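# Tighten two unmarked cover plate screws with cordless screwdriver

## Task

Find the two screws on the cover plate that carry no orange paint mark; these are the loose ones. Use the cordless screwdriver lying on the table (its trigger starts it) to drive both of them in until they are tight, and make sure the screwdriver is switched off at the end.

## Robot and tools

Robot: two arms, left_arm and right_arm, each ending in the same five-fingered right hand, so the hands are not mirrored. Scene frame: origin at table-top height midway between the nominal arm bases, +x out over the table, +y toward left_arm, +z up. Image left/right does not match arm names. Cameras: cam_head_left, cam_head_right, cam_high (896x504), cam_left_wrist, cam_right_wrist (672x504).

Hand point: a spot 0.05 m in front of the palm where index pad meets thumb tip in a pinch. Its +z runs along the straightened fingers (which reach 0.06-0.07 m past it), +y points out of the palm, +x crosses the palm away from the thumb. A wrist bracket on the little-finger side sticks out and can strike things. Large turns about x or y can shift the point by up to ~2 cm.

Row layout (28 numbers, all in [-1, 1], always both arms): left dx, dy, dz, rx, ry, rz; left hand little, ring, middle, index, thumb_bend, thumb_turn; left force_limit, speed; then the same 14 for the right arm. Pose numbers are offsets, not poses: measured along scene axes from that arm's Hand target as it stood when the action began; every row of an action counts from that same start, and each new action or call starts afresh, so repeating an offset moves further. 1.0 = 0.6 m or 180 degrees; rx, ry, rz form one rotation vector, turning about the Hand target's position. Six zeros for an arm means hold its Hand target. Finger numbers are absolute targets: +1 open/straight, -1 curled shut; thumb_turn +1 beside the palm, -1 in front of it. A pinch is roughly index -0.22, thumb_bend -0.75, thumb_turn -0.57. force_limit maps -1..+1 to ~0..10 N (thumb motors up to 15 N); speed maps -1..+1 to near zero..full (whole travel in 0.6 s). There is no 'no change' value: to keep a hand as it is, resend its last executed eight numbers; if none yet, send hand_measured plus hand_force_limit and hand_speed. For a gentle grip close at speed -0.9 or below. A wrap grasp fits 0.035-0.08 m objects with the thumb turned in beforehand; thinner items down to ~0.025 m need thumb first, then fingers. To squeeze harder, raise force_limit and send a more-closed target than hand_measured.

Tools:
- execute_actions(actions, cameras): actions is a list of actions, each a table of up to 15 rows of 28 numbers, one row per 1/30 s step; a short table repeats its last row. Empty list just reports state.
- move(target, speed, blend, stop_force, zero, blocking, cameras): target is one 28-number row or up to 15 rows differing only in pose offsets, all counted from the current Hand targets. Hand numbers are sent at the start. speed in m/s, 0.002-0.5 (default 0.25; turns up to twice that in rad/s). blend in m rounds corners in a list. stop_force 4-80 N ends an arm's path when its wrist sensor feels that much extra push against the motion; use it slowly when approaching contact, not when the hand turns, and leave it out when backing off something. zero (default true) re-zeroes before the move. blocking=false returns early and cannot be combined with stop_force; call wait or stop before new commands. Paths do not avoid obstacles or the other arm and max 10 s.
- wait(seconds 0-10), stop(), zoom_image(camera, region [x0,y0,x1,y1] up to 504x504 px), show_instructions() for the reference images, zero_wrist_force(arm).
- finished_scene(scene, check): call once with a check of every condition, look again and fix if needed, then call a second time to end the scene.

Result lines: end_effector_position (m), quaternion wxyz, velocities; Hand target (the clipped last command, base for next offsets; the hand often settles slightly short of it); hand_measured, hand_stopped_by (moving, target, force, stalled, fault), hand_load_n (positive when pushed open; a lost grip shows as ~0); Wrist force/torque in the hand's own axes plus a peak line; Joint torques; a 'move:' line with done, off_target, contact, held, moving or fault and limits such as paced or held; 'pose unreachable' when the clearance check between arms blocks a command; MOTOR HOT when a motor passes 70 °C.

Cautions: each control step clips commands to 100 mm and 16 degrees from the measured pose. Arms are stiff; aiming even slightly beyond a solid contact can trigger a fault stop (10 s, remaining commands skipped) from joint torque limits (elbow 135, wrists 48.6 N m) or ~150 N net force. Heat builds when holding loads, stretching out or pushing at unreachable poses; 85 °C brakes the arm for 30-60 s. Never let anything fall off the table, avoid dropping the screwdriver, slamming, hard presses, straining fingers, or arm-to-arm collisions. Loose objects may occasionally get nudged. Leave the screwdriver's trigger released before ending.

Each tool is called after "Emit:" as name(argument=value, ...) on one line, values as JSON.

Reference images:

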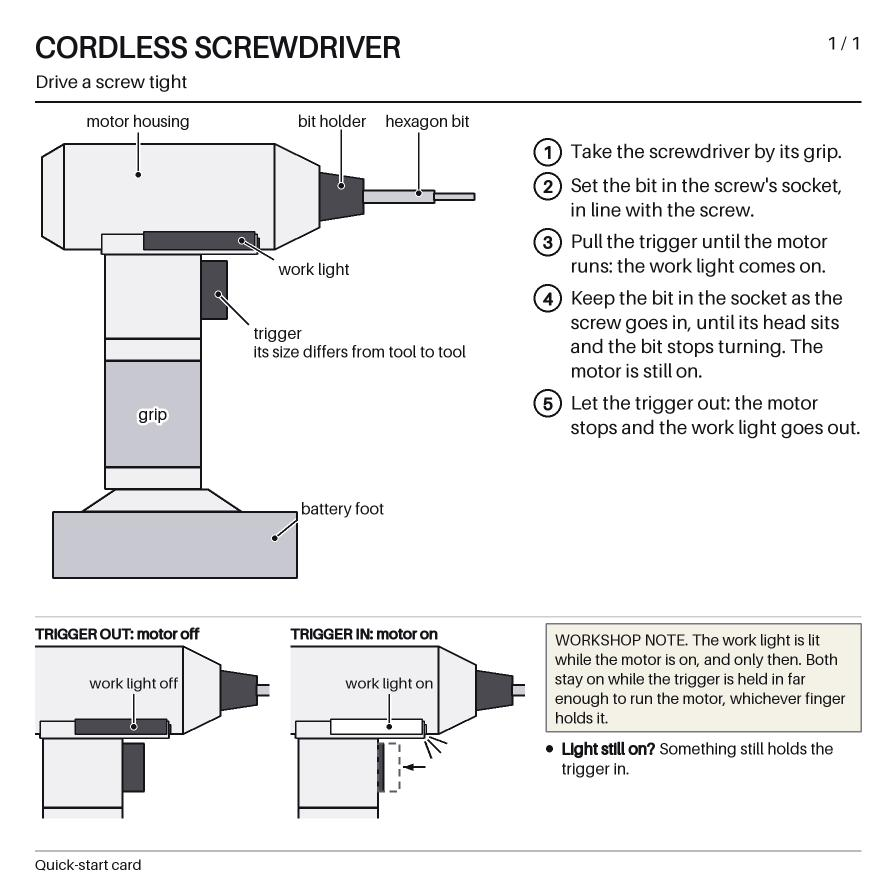

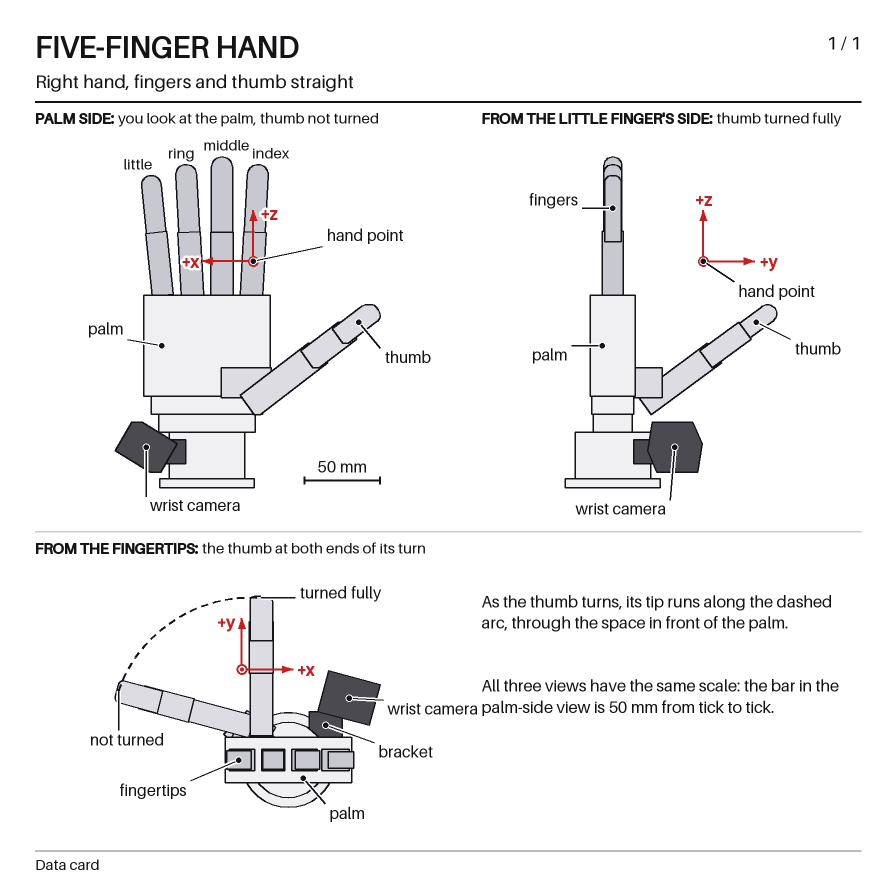

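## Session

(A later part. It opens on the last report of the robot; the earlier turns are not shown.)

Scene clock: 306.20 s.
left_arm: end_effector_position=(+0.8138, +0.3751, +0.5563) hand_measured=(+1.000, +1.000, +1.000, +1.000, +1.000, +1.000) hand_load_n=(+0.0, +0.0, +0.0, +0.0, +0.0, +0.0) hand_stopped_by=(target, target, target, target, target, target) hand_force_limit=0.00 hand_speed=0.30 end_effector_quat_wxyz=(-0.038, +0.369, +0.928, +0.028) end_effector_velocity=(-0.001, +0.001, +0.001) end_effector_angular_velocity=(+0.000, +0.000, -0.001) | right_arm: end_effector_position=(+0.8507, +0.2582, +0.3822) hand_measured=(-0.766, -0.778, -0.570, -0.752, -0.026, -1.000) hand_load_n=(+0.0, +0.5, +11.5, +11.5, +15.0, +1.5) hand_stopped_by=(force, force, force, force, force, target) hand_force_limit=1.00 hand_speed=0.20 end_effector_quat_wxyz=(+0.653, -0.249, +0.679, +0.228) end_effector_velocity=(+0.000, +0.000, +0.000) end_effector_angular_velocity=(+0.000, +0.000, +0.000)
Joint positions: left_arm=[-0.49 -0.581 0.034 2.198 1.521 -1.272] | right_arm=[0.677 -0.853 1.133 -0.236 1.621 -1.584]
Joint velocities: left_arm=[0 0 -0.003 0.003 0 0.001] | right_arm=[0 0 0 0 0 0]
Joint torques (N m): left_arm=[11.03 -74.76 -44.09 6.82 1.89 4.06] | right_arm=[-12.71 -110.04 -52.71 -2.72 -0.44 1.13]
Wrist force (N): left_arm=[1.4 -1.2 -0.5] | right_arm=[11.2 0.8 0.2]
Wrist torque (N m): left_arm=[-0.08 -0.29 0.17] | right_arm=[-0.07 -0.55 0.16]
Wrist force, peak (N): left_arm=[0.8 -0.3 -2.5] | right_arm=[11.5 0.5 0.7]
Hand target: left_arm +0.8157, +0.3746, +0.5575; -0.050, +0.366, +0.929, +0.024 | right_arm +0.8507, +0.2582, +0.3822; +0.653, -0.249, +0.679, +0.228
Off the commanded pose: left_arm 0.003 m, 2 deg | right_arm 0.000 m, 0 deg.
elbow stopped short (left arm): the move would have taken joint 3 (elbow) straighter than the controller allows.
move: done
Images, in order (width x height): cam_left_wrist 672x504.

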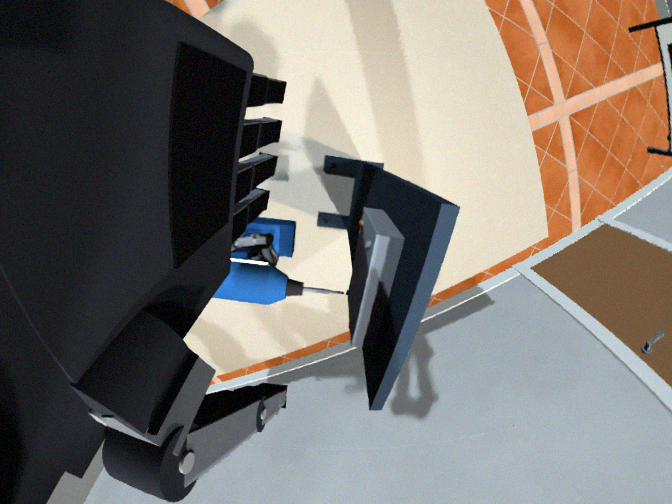

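Emit:
move(target=[[0,0,0,0,0,0,1,1,1,1,1,1,0,0.3,-0.0377,-0.0549,0,0,0,0,-1,-1,-0.97,-0.95,-0.97,-1,1,0.2],[-0.0978,0.0705,0.1033,0,0,0,1,1,1,1,1,1,0,0.3,-0.1626,0.0327,0.1008,0,0,0,-1,-1,-0.97,-0.95,-0.97,-1,1,0.2],[-0.0978,0.0705,0.1033,0,0,0,1,1,1,1,1,1,0,0.3,-0.1249,0.0876,0.1008,0,0,0,-1,-1,-0.97,-0.95,-0.97,-1,1,0.2]], speed=[0.08,0.1,0.04], blend=[0.01,0.005,0], cameras=["cam_left_wrist"])

Emit:
zoom_image(camera="cam_left_wrist", region=[330, 264, 358, 292])

Scene clock: 309.67 s.
left_arm: end_effector_position=(+0.7572, +0.4170, +0.6196) hand_measured=(+1.000, +1.000, +1.000, +1.000, +1.000, +1.000) hand_load_n=(+0.0, +0.0, +0.0, +0.0, +0.0, +0.0) hand_stopped_by=(target, target, target, target, target, target) hand_force_limit=0.00 hand_speed=0.30 end_effector_quat_wxyz=(-0.050, +0.367, +0.929, +0.024) end_effector_velocity=(+0.000, +0.001, +0.000) end_effector_angular_velocity=(+0.000, +0.000, +0.002) | right_arm: end_effector_position=(+0.7757, +0.3107, +0.4426) hand_measured=(-0.766, -0.778, -0.570, -0.752, -0.026, -1.000) hand_load_n=(+0.5, +0.5, +11.5, +11.5, +15.0, +2.0) hand_stopped_by=(force, force, force, force, force, target) hand_force_limit=1.00 hand_speed=0.20 end_effector_quat_wxyz=(+0.653, -0.249, +0.679, +0.228) end_effector_velocity=(-0.001, -0.001, -0.001) end_effector_angular_velocity=(+0.000, +0.000, +0.000)
Joint positions: left_arm=[-0.471 -0.787 0.312 2.148 1.53 -1.258] | right_arm=[0.772 -0.877 1.066 -0.144 1.716 -1.58]
Joint velocities: left_arm=[0.001 0 0 0 0 -0.001] | right_arm=[0 -0.002 0.005 -0.003 0 0]
Joint torques (N m): left_arm=[-14.41 -69.64 -42.96 7.17 -0.51 -2.51] | right_arm=[6.37 -127.14 -43.95 -6.45 1.28 1.96]
Wrist force (N): left_arm=[1.5 -1.0 -0.2] | right_arm=[11.0 0.7 0.4]
Wrist torque (N m): left_arm=[-0.08 -0.31 0.19] | right_arm=[-0.09 -0.51 0.15]
Wrist force, peak (N): left_arm=[2.1 -0.9 -1.3] | right_arm=[12.1 -0.5 0.1]
Hand target: left_arm +0.7572, +0.4169, +0.6196; -0.050, +0.367, +0.929, +0.024 | right_arm +0.7757, +0.3106, +0.4427; +0.653, -0.249, +0.679, +0.228
Off the commanded pose: left_arm 0.000 m, 0 deg | right_arm 0.000 m, 0 deg.
elbow stopped short (left arm): the move would have taken joint 3 (elbow) straighter than the controller allows.
move: done
Images, in order (width x height): cam_left_wrist 672x504.

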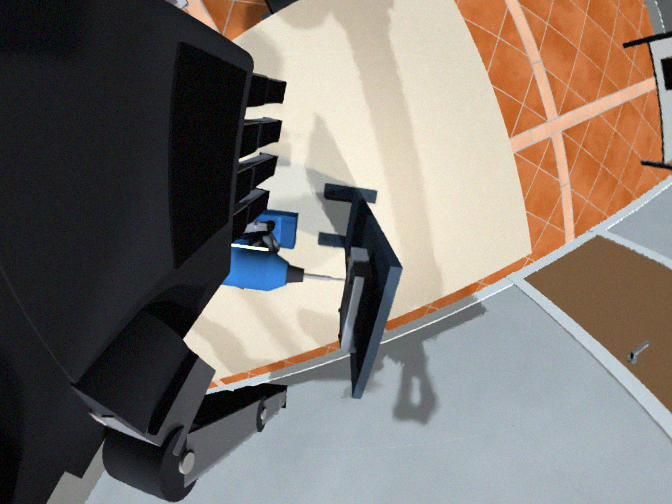

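Scaled by 18.000 from the camera's 672x504 image, which has a finer 960x720 frame.

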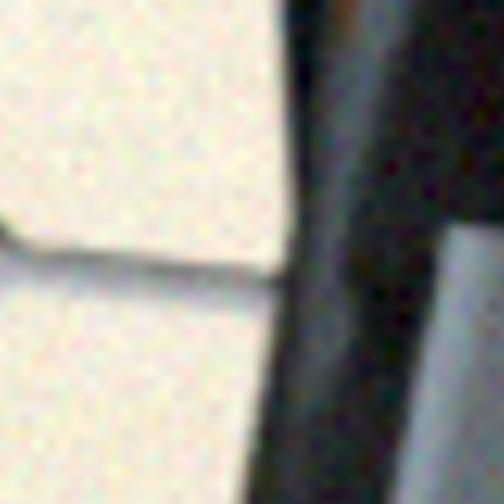

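Emit:
move(target=[[-0.1,0.1,-0.03,-0.09,-0.1,0,1,1,1,1,1,1,0,0.3,0,0,0,0,0,0,-1,-1,-0.97,-0.95,-0.97,-1,1,0.2],[-0.1595,0.109,-0.1125,-0.1894,-0.2032,0,1,1,1,1,1,1,0,0.3,0,0,0,0,0,0,-1,-1,-0.97,-0.95,-0.97,-1,1,0.2],[-0.0708,0.046,-0.1545,-0.1894,-0.2032,0,1,1,1,1,1,1,0,0.3,0,0,0,0,0,0,-1,-1,-0.97,-0.95,-0.97,-1,1,0.2]], speed=0.2, blend=[0.03,0.02,0], cameras=["cam_left_wrist"])

Emit:
zoom_image(camera="cam_left_wrist", region=[345, 236, 373, 264])

Scene clock: 312.93 s.
left_arm: end_effector_position=(+0.7147, +0.4446, +0.5276) hand_measured=(+1.000, +1.000, +1.000, +1.000, +1.000, +1.000) hand_load_n=(+0.0, +0.0, +0.0, +0.0, +0.0, +0.0) hand_stopped_by=(target, target, target, target, target, target) hand_force_limit=0.00 hand_speed=0.30 end_effector_quat_wxyz=(+0.348, +0.339, +0.864, -0.133) end_effector_velocity=(+0.000, +0.000, +0.000) end_effector_angular_velocity=(-0.001, +0.000, +0.001) | right_arm: end_effector_position=(+0.7757, +0.3106, +0.4427) hand_measured=(-0.766, -0.778, -0.570, -0.752, -0.026, -1.000) hand_load_n=(+0.0, +0.0, +11.5, +11.5, +15.0, +1.5) hand_stopped_by=(force, force, force, force, force, target) hand_force_limit=1.00 hand_speed=0.20 end_effector_quat_wxyz=(+0.653, -0.249, +0.679, +0.228) end_effector_velocity=(+0.000, +0.000, -0.001) end_effector_angular_velocity=(+0.000, +0.001, +0.000)
Joint positions: left_arm=[-0.352 -1.374 1.38 0.847 1.857 -1.25] | right_arm=[0.772 -0.877 1.066 -0.144 1.716 -1.58]
Joint velocities: left_arm=[0 0 0 0 0 -0.001] | right_arm=[0 0 0 0 0 0]
Joint torques (N m): left_arm=[0.76 -44.1 -32.21 4.59 1.99 3.56] | right_arm=[-12.94 -129 -54.05 -5.79 -0.46 1.29]
Wrist force (N): left_arm=[-0.3 -0.1 -0.7] | right_arm=[11.1 0.7 0.5]
Wrist torque (N m): left_arm=[0.03 0.08 -0.01] | right_arm=[-0.09 -0.55 0.17]
Wrist force, peak (N): left_arm=[0.6 -0.6 -2.4] | right_arm=[11.6 0.7 0.7]
Hand target: left_arm +0.7147, +0.4446, +0.5275; +0.348, +0.339, +0.864, -0.133 | right_arm +0.7757, +0.3106, +0.4427; +0.653, -0.249, +0.679, +0.228
Off the commanded pose: left_arm 0.001 m, 0 deg | right_arm 0.000 m, 0 deg.
move: done
Images, in order (width x height): cam_left_wrist 672x504.

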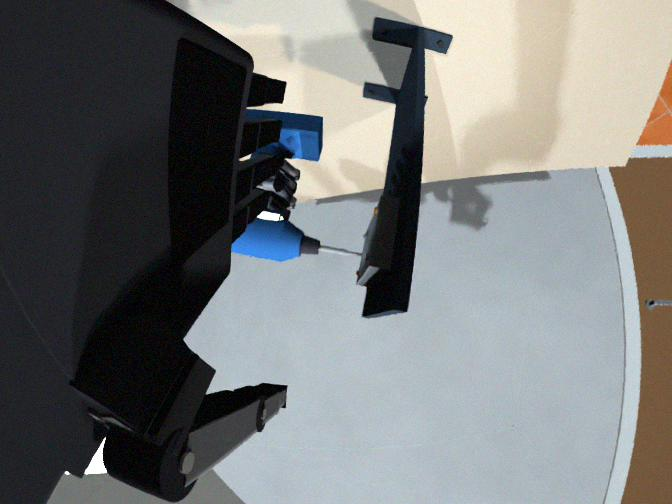

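Scaled by 18.000 from the camera's 672x504 image, which has a finer 960x720 frame.

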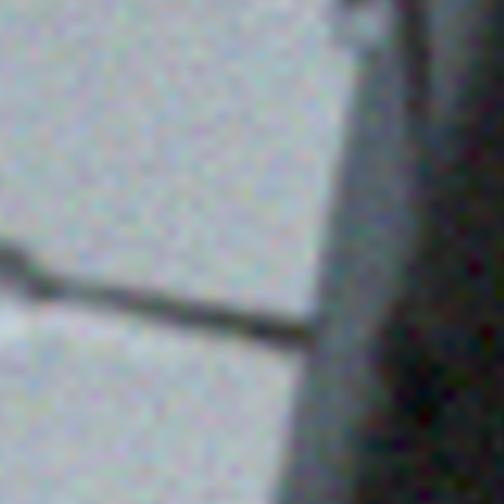

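Emit:
move(target=[[-0.0887,0.063,0.042,0,0,0,1,1,1,1,1,1,0,0.3,0,0,0,0,0,0,-1,-1,-0.97,-0.95,-0.97,-1,1,0.2],[-0.0287,0.053,0.132,0.09,0.1,0,1,1,1,1,1,1,0,0.3,0,0,0,0,0,0,-1,-1,-0.97,-0.95,-0.97,-1,1,0.2],[0.0944,-0.0117,0.1545,0.1894,0.2032,0,1,1,1,1,1,1,0,0.3,0,0,0,0,0,0,-1,-1,-0.97,-0.95,-0.97,-1,1,0.2]], speed=0.2, blend=[0.02,0.03,0], cameras=["cam_left_wrist"])

Emit:
zoom_image(camera="cam_left_wrist", region=[310, 250, 366, 306])

Scene clock: 317.10 s.
left_arm: end_effector_position=(+0.7714, +0.4374, +0.6195) hand_measured=(+1.000, +1.000, +1.000, +1.000, +1.000, +1.000) hand_load_n=(+0.0, +0.0, +0.0, +0.0, +0.0, +0.0) hand_stopped_by=(target, target, target, target, target, target) hand_force_limit=0.00 hand_speed=0.30 end_effector_quat_wxyz=(-0.050, +0.367, +0.929, +0.024) end_effector_velocity=(+0.000, +0.000, -0.001) end_effector_angular_velocity=(+0.000, +0.001, -0.001) | right_arm: end_effector_position=(+0.7757, +0.3106, +0.4427) hand_measured=(-0.766, -0.778, -0.570, -0.752, -0.026, -1.000) hand_load_n=(+0.0, +0.0, +12.0, +11.5, +14.5, +2.0) hand_stopped_by=(force, force, force, force, force, target) hand_force_limit=1.00 hand_speed=0.20 end_effector_quat_wxyz=(+0.653, -0.249, +0.679, +0.228) end_effector_velocity=(+0.000, +0.000, -0.001) end_effector_angular_velocity=(+0.000, +0.000, +0.000)
Joint positions: left_arm=[-0.442 -0.734 0.212 2.193 1.526 -1.229] | right_arm=[0.772 -0.877 1.066 -0.144 1.716 -1.58]
Joint velocities: left_arm=[0 0 0.001 0 0 0.001] | right_arm=[0 0 0 0 0 0]
Joint torques (N m): left_arm=[2.84 -103.54 -23.88 0.55 -1.25 4.02] | right_arm=[-13.5 -127.92 -54.32 -4.9 -0.27 0.21]
Wrist force (N): left_arm=[1.2 -1.5 -0.7] | right_arm=[11.1 1.0 0.4]
Wrist torque (N m): left_arm=[-0.11 -0.26 0.16] | right_arm=[-0.05 -0.54 0.17]
Wrist force, peak (N): left_arm=[0.9 -0.8 -2.2] | right_arm=[11.5 0.6 0.5]
Hand target: left_arm +0.7713, +0.4375, +0.6196; -0.050, +0.367, +0.929, +0.024 | right_arm +0.7757, +0.3106, +0.4427; +0.653, -0.249, +0.679, +0.228
Off the commanded pose: left_arm 0.001 m, 0 deg | right_arm 0.000 m, 0 deg.
move: done
Images, in order (width x height): cam_left_wrist 672x504.

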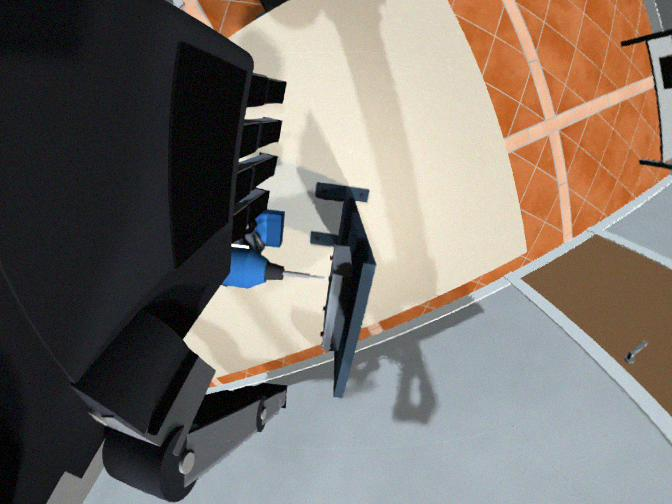

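Scaled by 9.000 from the camera's 672x504 image, which has a finer 960x720 frame.

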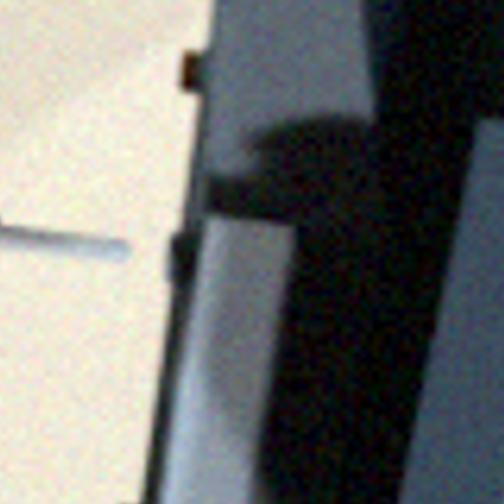

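Emit:
zoom_image(camera="cam_left_wrist", region=[314, 264, 342, 292])

Emit:
zoom_image(camera="cam_left_wrist", region=[308, 318, 340, 350])

Scaled by 18.000 from the camera's 672x504 image, which has a finer 960x720 frame.

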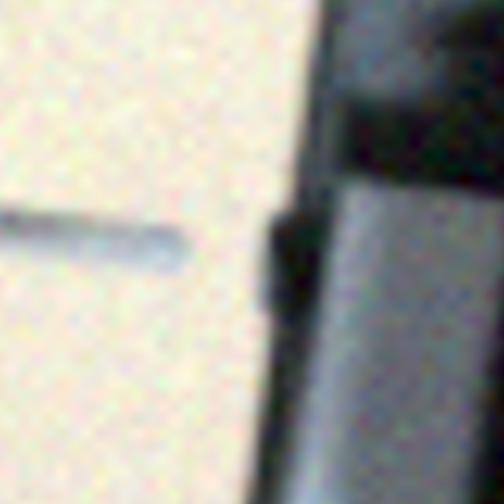

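Scaled by 15.750 from the camera's 672x504 image, which has a finer 960x720 frame.

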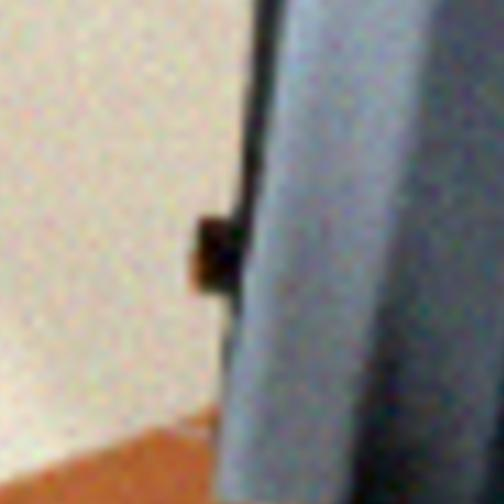

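Emit:
move(target=[[-0.1,0.1,-0.03,-0.09,-0.1,0,1,1,1,1,1,1,0,0.3,0,0,0,0,0,0,-1,-1,-0.97,-0.95,-0.97,-1,1,0.2],[-0.1595,0.109,-0.1125,-0.1894,-0.2032,0,1,1,1,1,1,1,0,0.3,0,0,0,0,0,0,-1,-1,-0.97,-0.95,-0.97,-1,1,0.2],[-0.0708,0.046,-0.1545,-0.1894,-0.2032,0,1,1,1,1,1,1,0,0.3,0,0,0,0,0,0,-1,-1,-0.97,-0.95,-0.97,-1,1,0.2]], speed=0.2, blend=[0.03,0.02,0], cameras=["cam_left_wrist"])

Emit:
zoom_image(camera="cam_left_wrist", region=[312, 226, 368, 282])

Scene clock: 322.23 s.
left_arm: end_effector_position=(+0.7289, +0.4651, +0.5276) hand_measured=(+1.000, +1.000, +1.000, +1.000, +1.000, +1.000) hand_load_n=(+0.0, +0.0, +0.0, +0.0, +0.0, +0.0) hand_stopped_by=(target, target, target, target, target, target) hand_force_limit=0.00 hand_speed=0.30 end_effector_quat_wxyz=(+0.348, +0.339, +0.864, -0.132) end_effector_velocity=(+0.000, +0.001, +0.001) end_effector_angular_velocity=(+0.001, -0.002, +0.000) | right_arm: end_effector_position=(+0.7757, +0.3106, +0.4427) hand_measured=(-0.766, -0.778, -0.570, -0.752, -0.026, -1.000) hand_load_n=(+0.0, +0.0, +11.5, +12.0, +14.5, +1.5) hand_stopped_by=(force, force, force, force, force, target) hand_force_limit=1.00 hand_speed=0.20 end_effector_quat_wxyz=(+0.653, -0.249, +0.679, +0.228) end_effector_velocity=(+0.000, +0.000, +0.002) end_effector_angular_velocity=(+0.002, -0.002, +0.000)
Joint positions: left_arm=[-0.314 -1.349 1.351 0.86 1.881 -1.219] | right_arm=[0.772 -0.877 1.066 -0.144 1.716 -1.58]
Joint velocities: left_arm=[0.001 -0.001 0 0 0 0.002] | right_arm=[0 -0.001 0 -0.001 0 0]
Joint torques (N m): left_arm=[-0.4 -46.64 -31.5 4.86 2.71 3.7] | right_arm=[-14.08 -127.57 -54.12 -3.56 -0.47 0.15]
Wrist force (N): left_arm=[-0.3 -0.2 -0.5] | right_arm=[11.2 1.0 0.7]
Wrist torque (N m): left_arm=[-0.01 0.07 -0.01] | right_arm=[-0.07 -0.55 0.17]
Wrist force, peak (N): left_arm=[1.8 -1.2 -1.2] | right_arm=[11.6 0.4 0.6]
Hand target: left_arm +0.7289, +0.4651, +0.5275; +0.348, +0.339, +0.864, -0.132 | right_arm +0.7757, +0.3106, +0.4427; +0.653, -0.249, +0.679, +0.228
Off the commanded pose: left_arm 0.001 m, 0 deg | right_arm 0.000 m, 0 deg.
move: done
Images, in order (width x height): cam_left_wrist 672x504.

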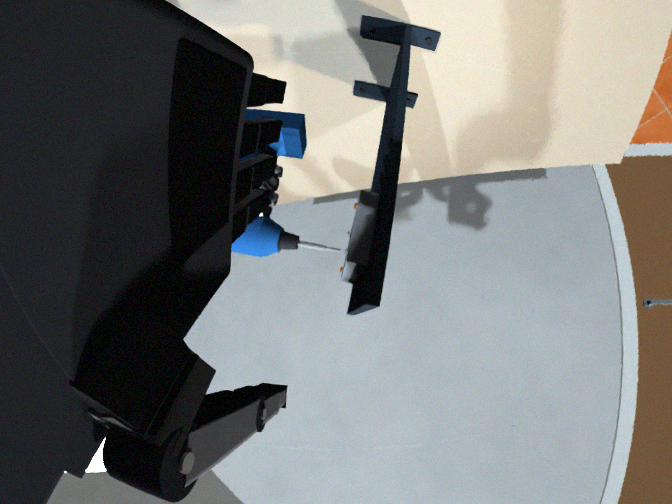

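Scaled by 9.000 from the camera's 672x504 image, which has a finer 960x720 frame.

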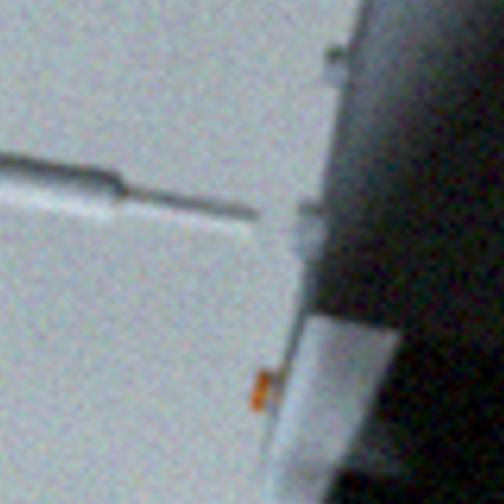

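Emit:
zoom_image(camera="cam_left_wrist", region=[330, 228, 358, 256])

Emit:
zoom_image(camera="cam_left_wrist", region=[330, 250, 358, 278])

Emit:
zoom_image(camera="cam_left_wrist", region=[344, 192, 372, 220])

Scaled by 18.000 from the camera's 672x504 image, which has a finer 960x720 frame.

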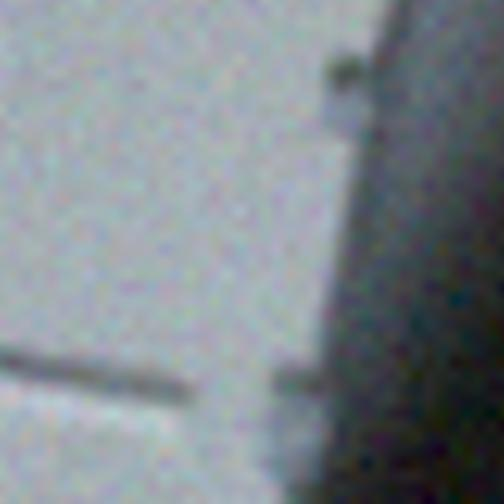

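Scaled by 18.000 from the camera's 672x504 image, which has a finer 960x720 frame.

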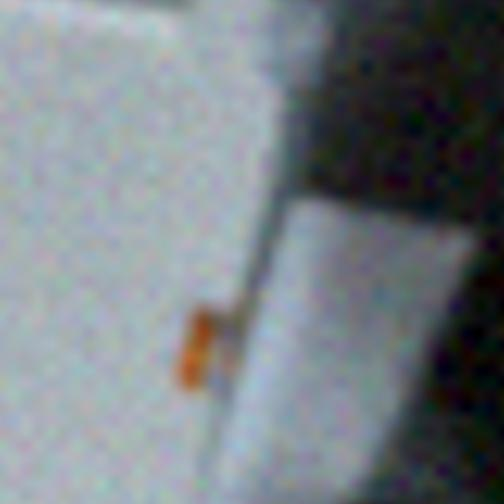

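Scaled by 18.000 from the camera's 672x504 image, which has a finer 960x720 frame.

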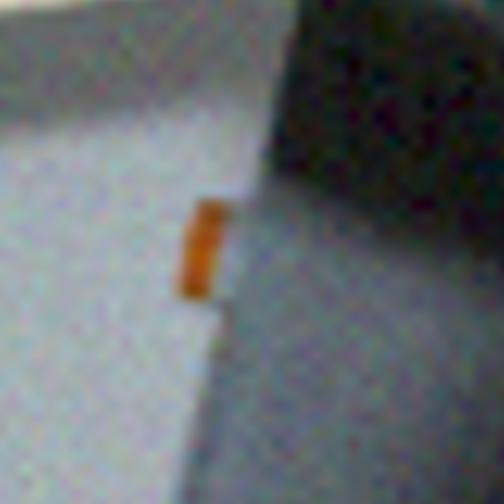

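Emit:
move(target=[[0,0,0,0,0,0,1,1,1,1,1,1,0,0.3,0.00148,0.00304,0.00112,0,0,0,-1,-1,-0.97,-0.95,-0.97,-1,1,0.2],[0,0,0,0,0,0,1,1,1,1,1,1,0,0.3,0.00808,0.01265,0.00112,0,0,0,-1,-1,-0.97,-0.95,-0.97,-1,1,0.2]], speed=[0.02,0.006], stop_force=5, zero=true, cameras=["cam_left_wrist"])

Emit:
zoom_image(camera="cam_left_wrist", region=[330, 234, 358, 262])

Scene clock: 324.50 s.
left_arm: end_effector_position=(+0.7289, +0.4651, +0.5275) hand_measured=(+1.000, +1.000, +1.000, +1.000, +1.000, +1.000) hand_load_n=(+0.0, +0.0, +0.0, +0.0, +0.0, +0.0) hand_stopped_by=(target, target, target, target, target, target) hand_force_limit=0.00 hand_speed=0.30 end_effector_quat_wxyz=(+0.348, +0.339, +0.864, -0.132) end_effector_velocity=(+0.000, +0.001, +0.000) end_effector_angular_velocity=(+0.000, -0.001, +0.001) | right_arm: end_effector_position=(+0.7781, +0.3146, +0.4434) hand_measured=(-0.766, -0.778, -0.570, -0.752, -0.026, -1.000) hand_load_n=(-0.5, -0.5, +11.5, +11.5, +14.5, +1.5) hand_stopped_by=(force, force, force, force, force, target) hand_force_limit=1.00 hand_speed=0.20 end_effector_quat_wxyz=(+0.653, -0.249, +0.679, +0.228) end_effector_velocity=(+0.000, +0.000, +0.002) end_effector_angular_velocity=(+0.001, -0.001, +0.000)
Joint positions: left_arm=[-0.314 -1.349 1.351 0.86 1.881 -1.219] | right_arm=[0.773 -0.869 1.051 -0.137 1.717 -1.58]
Joint velocities: left_arm=[0.001 0 0 -0.001 -0.001 0] | right_arm=[0 -0.002 0 0 0 0]
Joint torques (N m): left_arm=[9.7 -37.02 -33.89 4.11 2.18 3.85] | right_arm=[-7.36 -128.73 -45.27 -6.23 -0.04 0.07]
Wrist force (N): left_arm=[-0.3 -0.2 -1.0] | right_arm=[11.2 0.5 0.2]
Wrist torque (N m): left_arm=[0.02 0.08 -0.02] | right_arm=[-0.13 -0.56 0.16]
Wrist force, peak (N): left_arm=[-0.4 0.0 -1.2] | right_arm=[12.1 -1.0 -9.5]
Hand target: left_arm +0.7289, +0.4651, +0.5275; +0.348, +0.339, +0.864, -0.132 | right_arm +0.7781, +0.3146, +0.4434; +0.653, -0.249, +0.679, +0.228
Off the commanded pose: left_arm 0.000 m, 0 deg | right_arm 0.004 m, 0 deg.
move: contact (right_arm); path passed 1 of 2 targets
Images, in order (width x height): cam_left_wrist 672x504.

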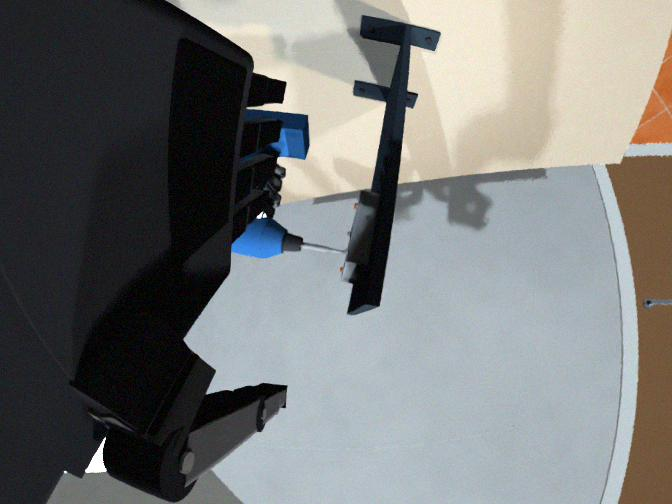

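Scaled by 18.000 from the camera's 672x504 image, which has a finer 960x720 frame.

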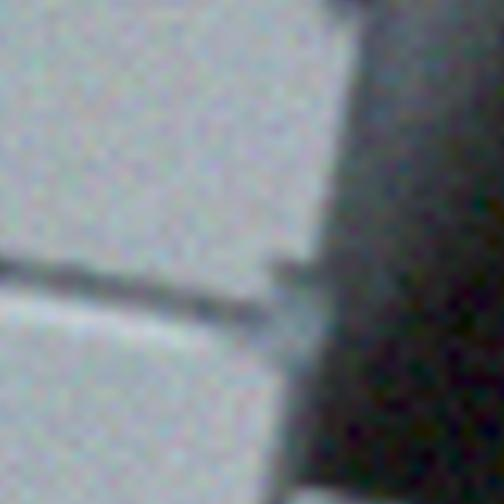

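Emit:
move(target=[[0,0,0,0,0,0,1,1,1,1,1,1,0,0.3,-0.00058,-0.00203,0,0,0,0,-1,-1,-0.97,-0.95,-0.97,-1,1,0.2],[0,0,0,0,0,0,1,1,1,1,1,1,0,0.3,0.00413,0.00487,0,0,0,0,-1,-1,-0.97,-0.95,-0.97,-1,1,0.2]], speed=[0.01,0.006], stop_force=5, zero=false, cameras=[])

Emit:
move(target=[[0,0,0,0,0,0,1,1,1,1,1,1,0,0.3,-0.00058,-0.00203,0,0,0,0,-1,-1,-0.97,-0.95,-0.97,-1,1,0.2],[0,0,0,0,0,0,1,1,1,1,1,1,0,0.3,0.00413,0.00487,0,0,0,0,-1,-1,-0.97,-0.95,-0.97,-1,1,0.2]], speed=[0.01,0.006], stop_force=5, zero=false, cameras=[])

Scene clock: 325.80 s.
left_arm: end_effector_position=(+0.7289, +0.4651, +0.5275) hand_measured=(+1.000, +1.000, +1.000, +1.000, +1.000, +1.000) hand_load_n=(+0.0, +0.0, +0.0, +0.0, +0.0, +0.0) hand_stopped_by=(target, target, target, target, target, target) hand_force_limit=0.00 hand_speed=0.30 end_effector_quat_wxyz=(+0.348, +0.339, +0.864, -0.132) end_effector_velocity=(+0.000, +0.000, +0.000) end_effector_angular_velocity=(-0.001, +0.000, +0.001) | right_arm: end_effector_position=(+0.7786, +0.3144, +0.4434) hand_measured=(-0.766, -0.778, -0.570, -0.752, -0.026, -1.000) hand_load_n=(+0.0, +0.0, +11.5, +11.5, +15.0, +1.5) hand_stopped_by=(force, force, force, force, force, target) hand_force_limit=1.00 hand_speed=0.20 end_effector_quat_wxyz=(+0.653, -0.249, +0.678, +0.228) end_effector_velocity=(+0.000, +0.000, +0.001) end_effector_angular_velocity=(+0.000, +0.000, -0.001)
Joint positions: left_arm=[-0.314 -1.349 1.351 0.86 1.881 -1.219] | right_arm=[0.772 -0.869 1.051 -0.137 1.716 -1.58]
Joint velocities: left_arm=[0.001 0 0 0 0.001 0] | right_arm=[0 -0.001 0 0.001 0 0]
Joint torques (N m): left_arm=[8.87 -36.58 -35.65 3.14 1.79 3.67] | right_arm=[-6.84 -128.14 -45.1 -6.59 -0.7 -0.37]
Wrist force (N): left_arm=[0.1 -0.2 -0.7] | right_arm=[11.0 0.4 -1.2]
Wrist torque (N m): left_arm=[0.00 0.01 0.01] | right_arm=[-0.09 -0.57 0.16]
Wrist force, peak (N): left_arm=[-0.2 -0.4 -1.1] | right_arm=[11.7 -1.7 -9.8]
Hand target: left_arm +0.7289, +0.4651, +0.5275; +0.348, +0.339, +0.864, -0.132 | right_arm +0.7786, +0.3144, +0.4435; +0.653, -0.249, +0.678, +0.228
Off the commanded pose: left_arm 0.000 m, 0 deg | right_arm 0.004 m, 0 deg.
move: contact (right_arm); path passed 1 of 2 targets
No camera images: "cameras" was empty.

Scene clock: 326.90 s.
left_arm: end_effector_position=(+0.7289, +0.4651, +0.5275) hand_measured=(+1.000, +1.000, +1.000, +1.000, +1.000, +1.000) hand_load_n=(-0.5, +0.0, +0.0, +0.0, +0.0, +0.0) hand_stopped_by=(target, target, target, target, target, target) hand_force_limit=0.00 hand_speed=0.30 end_effector_quat_wxyz=(+0.348, +0.339, +0.864, -0.132) end_effector_velocity=(+0.000, +0.000, +0.000) end_effector_angular_velocity=(+0.001, -0.001, +0.000) | right_arm: end_effector_position=(+0.7791, +0.3141, +0.4435) hand_measured=(-0.766, -0.778, -0.570, -0.752, -0.026, -1.000) hand_load_n=(+0.0, +0.0, +11.5, +11.5, +15.0, +1.5) hand_stopped_by=(force, force, force, force, force, target) hand_force_limit=1.00 hand_speed=0.20 end_effector_quat_wxyz=(+0.653, -0.249, +0.678, +0.228) end_effector_velocity=(+0.000, +0.000, +0.001) end_effector_angular_velocity=(+0.001, -0.001, +0.000)
Joint positions: left_arm=[-0.314 -1.349 1.351 0.86 1.881 -1.219] | right_arm=[0.772 -0.869 1.05 -0.137 1.716 -1.58]
Joint velocities: left_arm=[0 0 0 0 0 0.001] | right_arm=[0 -0.001 0 0 0 0]
Joint torques (N m): left_arm=[6.74 -34.38 -38.7 2.48 1.85 4.13] | right_arm=[-3.16 -128.83 -45.49 -6.97 -0.54 -0.56]
Wrist force (N): left_arm=[-0.3 -0.2 -0.4] | right_arm=[11.4 0.1 -2.9]
Wrist torque (N m): left_arm=[0.00 0.07 -0.01] | right_arm=[-0.09 -0.63 0.18]
Wrist force, peak (N): left_arm=[-0.7 -0.2 -1.1] | right_arm=[12.1 -2.4 -11.7]
Hand target: left_arm +0.7289, +0.4651, +0.5275; +0.348, +0.339, +0.864, -0.132 | right_arm +0.7791, +0.3141, +0.4436; +0.653, -0.249, +0.678, +0.228
Off the commanded pose: left_arm 0.000 m, 0 deg | right_arm 0.004 m, 0 deg.
move: contact (right_arm); path passed 1 of 2 targets
No camera images: "cameras" was empty.

Emit:
move(target=[[0,0,0,0,0,0,1,1,1,1,1,1,0,0.3,-0.00113,-0.00165,0.00067,0,0,0,-1,-1,-0.97,-0.95,-0.97,-1,1,0.2],[0,0,0,0,0,0,1,1,1,1,1,1,0,0.3,0.0036,0.0052,0.00067,0,0,0,-1,-1,-0.97,-0.95,-0.97,-1,1,0.2]], speed=[0.01,0.006], stop_force=5, zero=false, cameras=[])

Emit:
move(target=[[0,0,0,0,0,0,1,1,1,1,1,1,0,0.3,-0.00168,-0.00127,0,0,0,0,-1,-1,-0.97,-0.95,-0.97,-1,1,0.2],[0,0,0,0,0,0,1,1,1,1,1,1,0,0.3,0.00305,0.0056,0,0,0,0,-1,-1,-0.97,-0.95,-0.97,-1,1,0.2]], speed=[0.01,0.006], stop_force=5, zero=false, cameras=[])

Emit:
move(target=[[0,0,0,0,0,0,1,1,1,1,1,1,0,0.3,-0.00113,-0.00165,-0.00133,0,0,0,-1,-1,-0.97,-0.95,-0.97,-1,1,0.2],[0,0,0,0,0,0,1,1,1,1,1,1,0,0.3,0.0036,0.0052,-0.00133,0,0,0,-1,-1,-0.97,-0.95,-0.97,-1,1,0.2]], speed=[0.01,0.006], stop_force=5, zero=false, cameras=[])

Emit:
move(target=[[0,0,0,0,0,0,1,1,1,1,1,1,0,0.3,-0.00058,-0.00203,0,0,0,0,-1,-1,-0.97,-0.95,-0.97,-1,1,0.2],[0,0,0,0,0,0,1,1,1,1,1,1,0,0.3,0.00413,0.00487,0,0,0,0,-1,-1,-0.97,-0.95,-0.97,-1,1,0.2]], speed=[0.01,0.006], stop_force=5, zero=false, cameras=["cam_left_wrist"])

Emit:
zoom_image(camera="cam_left_wrist", region=[330, 234, 358, 262])

Scene clock: 328.37 s.
left_arm: end_effector_position=(+0.7289, +0.4651, +0.5275) hand_measured=(+1.000, +1.000, +1.000, +1.000, +1.000, +1.000) hand_load_n=(+0.0, +0.0, +0.0, +0.0, +0.0, +0.0) hand_stopped_by=(target, target, target, target, target, target) hand_force_limit=0.00 hand_speed=0.30 end_effector_quat_wxyz=(+0.348, +0.339, +0.864, -0.132) end_effector_velocity=(+0.000, +0.001, +0.000) end_effector_angular_velocity=(+0.000, -0.001, +0.001) | right_arm: end_effector_position=(+0.7792, +0.3142, +0.4440) hand_measured=(-0.766, -0.778, -0.570, -0.752, -0.026, -1.000) hand_load_n=(+0.0, +0.0, +11.5, +12.0, +15.0, +1.5) hand_stopped_by=(force, force, force, force, force, target) hand_force_limit=1.00 hand_speed=0.20 end_effector_quat_wxyz=(+0.653, -0.249, +0.678, +0.228) end_effector_velocity=(+0.000, +0.000, +0.001) end_effector_angular_velocity=(+0.000, -0.001, +0.000)
Joint positions: left_arm=[-0.314 -1.349 1.351 0.86 1.881 -1.219] | right_arm=[0.772 -0.869 1.05 -0.136 1.716 -1.58]
Joint velocities: left_arm=[0.001 0 0 -0.001 0 0] | right_arm=[0 -0.001 0 0 0 0]
Joint torques (N m): left_arm=[6.47 -38.69 -41.6 2.28 1.06 3.87] | right_arm=[-1.37 -128.92 -46 -7.1 -0.97 -0.68]
Wrist force (N): left_arm=[-0.3 -0.5 -1.1] | right_arm=[11.8 -0.4 -4.1]
Wrist torque (N m): left_arm=[-0.02 0.09 -0.02] | right_arm=[-0.06 -0.65 0.20]
Wrist force, peak (N): left_arm=[-0.3 -0.5 -1.1] | right_arm=[12.5 -3.1 -13.5]
Hand target: left_arm +0.7289, +0.4651, +0.5275; +0.348, +0.339, +0.864, -0.132 | right_arm +0.7792, +0.3141, +0.4440; +0.653, -0.249, +0.678, +0.228
Off the commanded pose: left_arm 0.000 m, 0 deg | right_arm 0.004 m, 0 deg.
move: contact (right_arm); path passed 1 of 2 targets
No camera images: "cameras" was empty.

Scene clock: 329.47 s.
left_arm: end_effector_position=(+0.7289, +0.4651, +0.5275) hand_measured=(+1.000, +1.000, +1.000, +1.000, +1.000, +1.000) hand_load_n=(+0.0, +0.0, +0.0, +0.0, +0.0, +0.0) hand_stopped_by=(target, target, target, target, target, target) hand_force_limit=0.00 hand_speed=0.30 end_effector_quat_wxyz=(+0.348, +0.339, +0.864, -0.132) end_effector_velocity=(-0.001, -0.001, +0.000) end_effector_angular_velocity=(+0.000, +0.001, -0.001) | right_arm: end_effector_position=(+0.7789, +0.3144, +0.4441) hand_measured=(-0.766, -0.778, -0.570, -0.752, -0.026, -1.000) hand_load_n=(+0.0, +0.0, +11.5, +12.0, +15.0, +1.5) hand_stopped_by=(force, force, force, force, force, target) hand_force_limit=1.00 hand_speed=0.20 end_effector_quat_wxyz=(+0.653, -0.249, +0.678, +0.228) end_effector_velocity=(+0.000, +0.000, +0.001) end_effector_angular_velocity=(+0.001, -0.001, +0.000)
Joint positions: left_arm=[-0.314 -1.349 1.351 0.86 1.881 -1.219] | right_arm=[0.772 -0.869 1.05 -0.136 1.716 -1.58]
Joint velocities: left_arm=[-0.001 0 0 0.001 0 0] | right_arm=[0 -0.001 0 0 0 0]
Joint torques (N m): left_arm=[4.47 -38.04 -44.21 1.08 0.86 4] | right_arm=[-4.36 -128.43 -45.94 -7.09 -0.62 0.16]
Wrist force (N): left_arm=[-0.2 -0.5 -0.7] | right_arm=[11.9 -0.4 -4.1]
Wrist torque (N m): left_arm=[-0.04 0.05 -0.01] | right_arm=[-0.03 -0.67 0.22]
Wrist force, peak (N): left_arm=[-0.6 0.0 -1.1] | right_arm=[11.7 -2.5 -13.3]
Hand target: left_arm +0.7289, +0.4651, +0.5275; +0.348, +0.339, +0.864, -0.132 | right_arm +0.7790, +0.3144, +0.4441; +0.653, -0.249, +0.678, +0.228
Off the commanded pose: left_arm 0.000 m, 0 deg | right_arm 0.004 m, 0 deg.
move: contact (right_arm); path passed 1 of 2 targets
No camera images: "cameras" was empty.

Scene clock: 330.57 s.
left_arm: end_effector_position=(+0.7289, +0.4651, +0.5275) hand_measured=(+1.000, +1.000, +1.000, +1.000, +1.000, +1.000) hand_load_n=(+0.0, +0.0, +0.0, +0.0, +0.0, +0.0) hand_stopped_by=(target, target, target, target, target, target) hand_force_limit=0.00 hand_speed=0.30 end_effector_quat_wxyz=(+0.348, +0.339, +0.864, -0.132) end_effector_velocity=(+0.000, +0.001, +0.000) end_effector_angular_velocity=(-0.001, +0.000, +0.002) | right_arm: end_effector_position=(+0.7790, +0.3143, +0.4434) hand_measured=(-0.766, -0.778, -0.570, -0.752, -0.026, -1.000) hand_load_n=(+0.0, +0.0, +11.5, +12.0, +15.0, +1.5) hand_stopped_by=(force, force, force, force, force, target) hand_force_limit=1.00 hand_speed=0.20 end_effector_quat_wxyz=(+0.653, -0.249, +0.678, +0.228) end_effector_velocity=(+0.000, +0.000, -0.001) end_effector_angular_velocity=(+0.000, +0.000, +0.000)
Joint positions: left_arm=[-0.314 -1.349 1.351 0.86 1.881 -1.219] | right_arm=[0.772 -0.868 1.05 -0.137 1.716 -1.58]
Joint velocities: left_arm=[0.001 0 0 -0.001 0 -0.001] | right_arm=[0 0.001 0 -0.001 0 0]
Joint torques (N m): left_arm=[3.19 -37.35 -47.68 0.61 0.98 4.1] | right_arm=[-2.51 -127.56 -46.11 -7.15 -0.94 -0.05]
Wrist force (N): left_arm=[-0.2 0.0 -0.8] | right_arm=[11.5 0.0 -4.4]
Wrist torque (N m): left_arm=[0.04 0.05 0.01] | right_arm=[-0.02 -0.64 0.19]
Wrist force, peak (N): left_arm=[-0.3 -0.5 -1.2] | right_arm=[12.2 -2.4 -12.9]
Hand target: left_arm +0.7289, +0.4651, +0.5275; +0.348, +0.339, +0.864, -0.132 | right_arm +0.7790, +0.3143, +0.4434; +0.653, -0.249, +0.678, +0.228
Off the commanded pose: left_arm 0.000 m, 0 deg | right_arm 0.004 m, 0 deg.
move: contact (right_arm); path passed 1 of 2 targets
No camera images: "cameras" was empty.

Scene clock: 331.67 s.
left_arm: end_effector_position=(+0.7289, +0.4651, +0.5275) hand_measured=(+1.000, +1.000, +1.000, +1.000, +1.000, +1.000) hand_load_n=(+0.0, +0.0, +0.0, +0.0, +0.0, +0.0) hand_stopped_by=(target, target, target, target, target, target) hand_force_limit=0.00 hand_speed=0.30 end_effector_quat_wxyz=(+0.348, +0.339, +0.864, -0.132) end_effector_velocity=(+0.000, -0.001, +0.000) end_effector_angular_velocity=(+0.000, -0.001, -0.002) | right_arm: end_effector_position=(+0.7795, +0.3141, +0.4435) hand_measured=(-0.766, -0.778, -0.570, -0.752, -0.026, -1.000) hand_load_n=(+0.0, +0.0, +11.0, +11.5, +15.0, +1.5) hand_stopped_by=(force, force, force, force, force, target) hand_force_limit=1.00 hand_speed=0.20 end_effector_quat_wxyz=(+0.653, -0.249, +0.678, +0.228) end_effector_velocity=(+0.000, +0.000, +0.001) end_effector_angular_velocity=(+0.001, +0.000, +0.000)
Joint positions: left_arm=[-0.314 -1.349 1.351 0.86 1.881 -1.219] | right_arm=[0.771 -0.869 1.05 -0.138 1.716 -1.58]
Joint velocities: left_arm=[-0.001 0 0 0 0 0.001] | right_arm=[0 -0.001 0 0 0 0]
Joint torques (N m): left_arm=[7 -36.32 -49.66 0.54 0.78 3.88] | right_arm=[-1 -127.66 -46.56 -7.06 -0.86 -0.47]
Wrist force (N): left_arm=[-0.1 -0.3 -0.7] | right_arm=[11.8 -0.4 -5.2]
Wrist torque (N m): left_arm=[-0.01 0.03 0.00] | right_arm=[-0.04 -0.67 0.20]
Wrist force, peak (N): left_arm=[-0.4 -0.1 -1.1] | right_arm=[12.4 -2.8 -14.3]
Hand target: left_arm +0.7289, +0.4651, +0.5275; +0.348, +0.339, +0.864, -0.132 | right_arm +0.7795, +0.3141, +0.4435; +0.653, -0.249, +0.678, +0.228
Off the commanded pose: left_arm 0.000 m, 0 deg | right_arm 0.004 m, 0 deg.
move: contact (right_arm); path passed 1 of 2 targets
Images, in order (width x height): cam_left_wrist 672x504.

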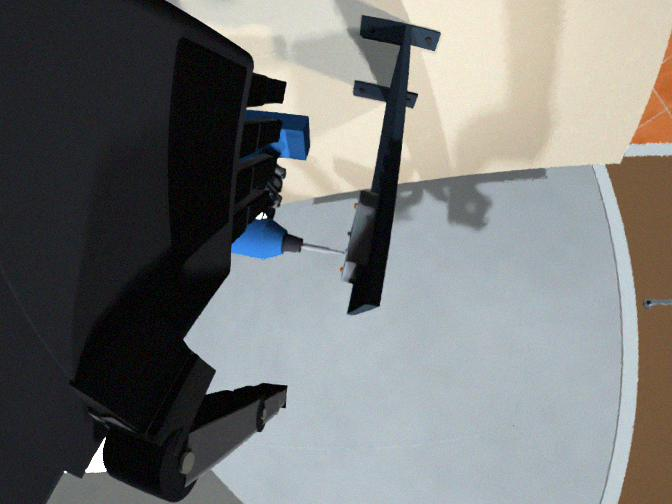

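Scaled by 18.000 from the camera's 672x504 image, which has a finer 960x720 frame.

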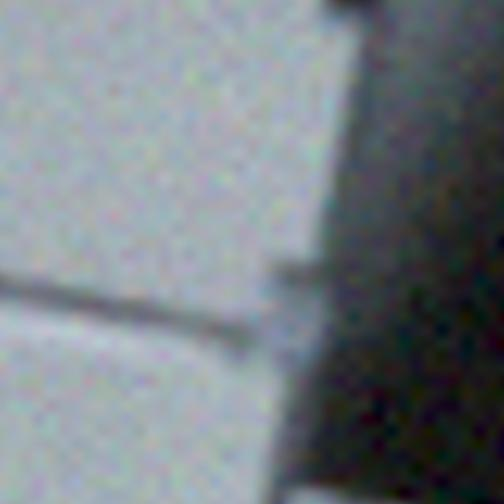

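Emit:
move(target=[0,0,0,0,0,0,1,1,1,1,1,1,0,0.3,-0.00189,-0.00275,-0.002,0,0,0,-1,-1,-0.97,-0.95,-0.97,-1,1,0.2], speed=0.02, cameras=["cam_left_wrist"])

Emit:
zoom_image(camera="cam_left_wrist", region=[330, 234, 358, 262])

Scene clock: 332.67 s.
left_arm: end_effector_position=(+0.7289, +0.4651, +0.5275) hand_measured=(+1.000, +1.000, +1.000, +1.000, +1.000, +1.000) hand_load_n=(+0.5, -0.5, +0.0, +0.0, +0.0, +0.0) hand_stopped_by=(target, target, target, target, target, target) hand_force_limit=0.00 hand_speed=0.30 end_effector_quat_wxyz=(+0.348, +0.339, +0.864, -0.132) end_effector_velocity=(+0.000, +0.000, +0.000) end_effector_angular_velocity=(+0.000, +0.000, +0.000) | right_arm: end_effector_position=(+0.7783, +0.3124, +0.4423) hand_measured=(-0.766, -0.778, -0.570, -0.752, -0.026, -1.000) hand_load_n=(+0.5, +0.0, +11.5, +11.5, +15.0, +1.5) hand_stopped_by=(force, force, force, force, force, target) hand_force_limit=1.00 hand_speed=0.20 end_effector_quat_wxyz=(+0.653, -0.249, +0.678, +0.228) end_effector_velocity=(+0.000, +0.000, -0.001) end_effector_angular_velocity=(+0.000, +0.000, +0.000)
Joint positions: left_arm=[-0.314 -1.349 1.351 0.86 1.881 -1.219] | right_arm=[0.771 -0.872 1.058 -0.142 1.715 -1.58]
Joint velocities: left_arm=[0 0 0 0 0 0] | right_arm=[0 0.001 0 0 0 0]
Joint torques (N m): left_arm=[3.87 -35.57 -49.35 -0.21 0.09 3.9] | right_arm=[-13.4 -119.72 -54.04 -5.04 -1.5 -0.86]
Wrist force (N): left_arm=[0.3 -0.3 -0.8] | right_arm=[10.9 1.4 0.4]
Wrist torque (N m): left_arm=[0.00 -0.02 0.01] | right_arm=[0.01 -0.52 0.18]
Wrist force, peak (N): left_arm=[-0.2 0.1 -1.2] | right_arm=[12.3 -0.3 -5.0]
Hand target: left_arm +0.7289, +0.4651, +0.5275; +0.348, +0.339, +0.864, -0.132 | right_arm +0.7783, +0.3124, +0.4423; +0.653, -0.249, +0.678, +0.228
Off the commanded pose: left_arm 0.000 m, 0 deg | right_arm 0.000 m, 0 deg.
move: done
Images, in order (width x height): cam_left_wrist 672x504.

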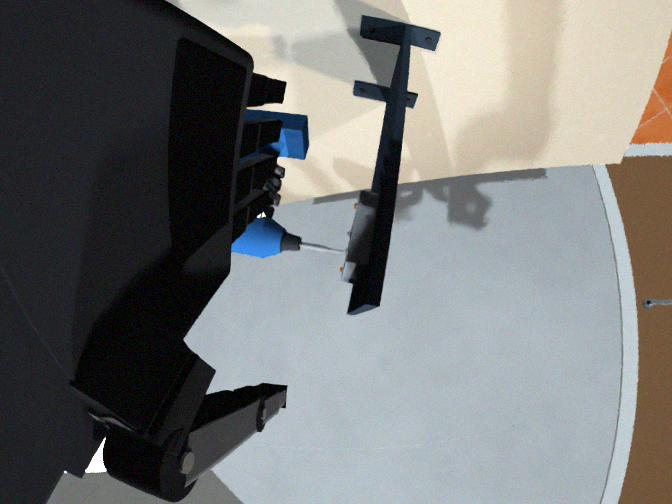

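Scaled by 18.000 from the camera's 672x504 image, which has a finer 960x720 frame.

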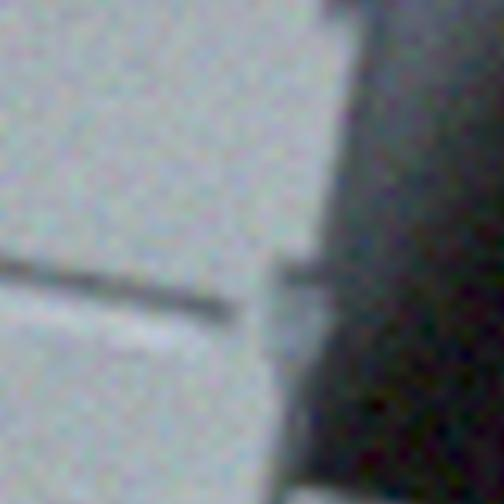

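Emit:
move(target=[[0,0,0,0,0,0,1,1,1,1,1,1,0,0.3,-0.00117,0.00184,0,0,0,0,-1,-1,-0.97,-0.95,-0.97,-1,1,0.2],[0,0,0,0,0,0,1,1,1,1,1,1,0,0.3,0.00402,0.00939,0,0,0,0,-1,-1,-0.97,-0.95,-0.97,-1,1,0.2]], speed=[0.01,0.003], stop_force=4, zero=true, cameras=["cam_left_wrist"])

Emit:
zoom_image(camera="cam_left_wrist", region=[330, 234, 358, 262])

Scene clock: 334.67 s.
left_arm: end_effector_position=(+0.7289, +0.4651, +0.5275) hand_measured=(+1.000, +1.000, +1.000, +1.000, +1.000, +1.000) hand_load_n=(+0.0, +0.0, +0.0, +0.0, +0.0, +0.0) hand_stopped_by=(target, target, target, target, target, target) hand_force_limit=0.00 hand_speed=0.30 end_effector_quat_wxyz=(+0.348, +0.339, +0.864, -0.132) end_effector_velocity=(+0.000, -0.001, +0.000) end_effector_angular_velocity=(+0.000, +0.001, +0.000) | right_arm: end_effector_position=(+0.7785, +0.3148, +0.4423) hand_measured=(-0.766, -0.778, -0.570, -0.752, -0.026, -1.000) hand_load_n=(+0.0, +0.0, +11.5, +11.5, +15.0, +1.5) hand_stopped_by=(force, force, force, force, force, target) hand_force_limit=1.00 hand_speed=0.20 end_effector_quat_wxyz=(+0.653, -0.249, +0.678, +0.228) end_effector_velocity=(+0.000, +0.000, +0.001) end_effector_angular_velocity=(+0.000, -0.001, +0.000)
Joint positions: left_arm=[-0.314 -1.349 1.351 0.86 1.881 -1.219] | right_arm=[0.773 -0.868 1.052 -0.139 1.717 -1.58]
Joint velocities: left_arm=[-0.001 0 0 0 0 -0.001] | right_arm=[0 -0.001 0 0 0 0]
Joint torques (N m): left_arm=[1.65 -38.49 -47.92 -1.31 0.01 3.34] | right_arm=[-0.22 -128.06 -46.07 -6.56 0.59 1.2]
Wrist force (N): left_arm=[-0.1 -0.4 -0.6] | right_arm=[11.2 0.5 -3.6]
Wrist torque (N m): left_arm=[-0.03 0.03 -0.01] | right_arm=[0.00 -0.66 0.20]
Wrist force, peak (N): left_arm=[-0.8 -0.3 -0.9] | right_arm=[11.5 -0.9 -7.5]
Hand target: left_arm +0.7289, +0.4651, +0.5275; +0.348, +0.339, +0.864, -0.132 | right_arm +0.7785, +0.3147, +0.4423; +0.653, -0.249, +0.678, +0.228
Off the commanded pose: left_arm 0.000 m, 0 deg | right_arm 0.004 m, 0 deg.
move: contact (right_arm); path passed 1 of 2 targets
Images, in order (width x height): cam_left_wrist 672x504.

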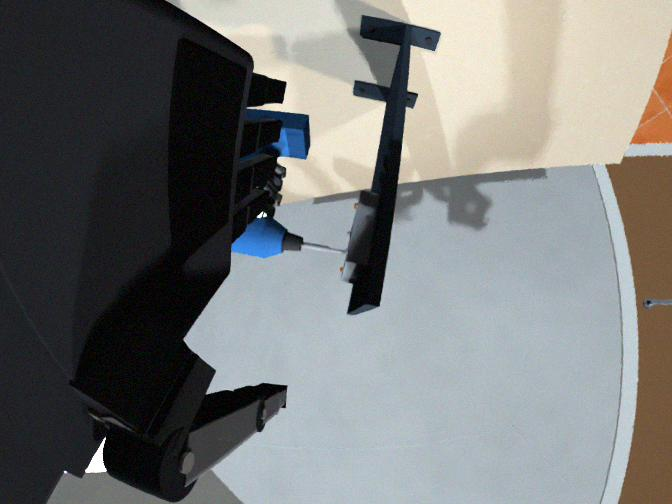

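Scaled by 18.000 from the camera's 672x504 image, which has a finer 960x720 frame.

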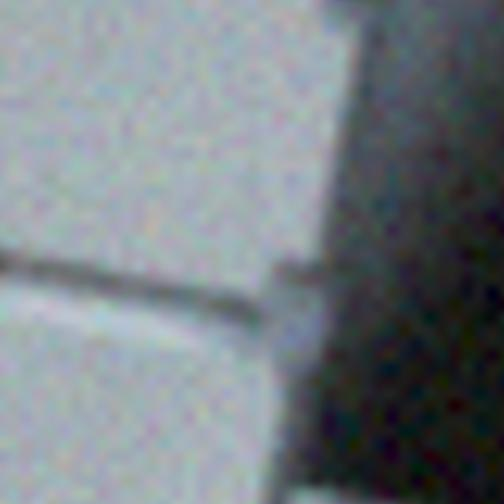

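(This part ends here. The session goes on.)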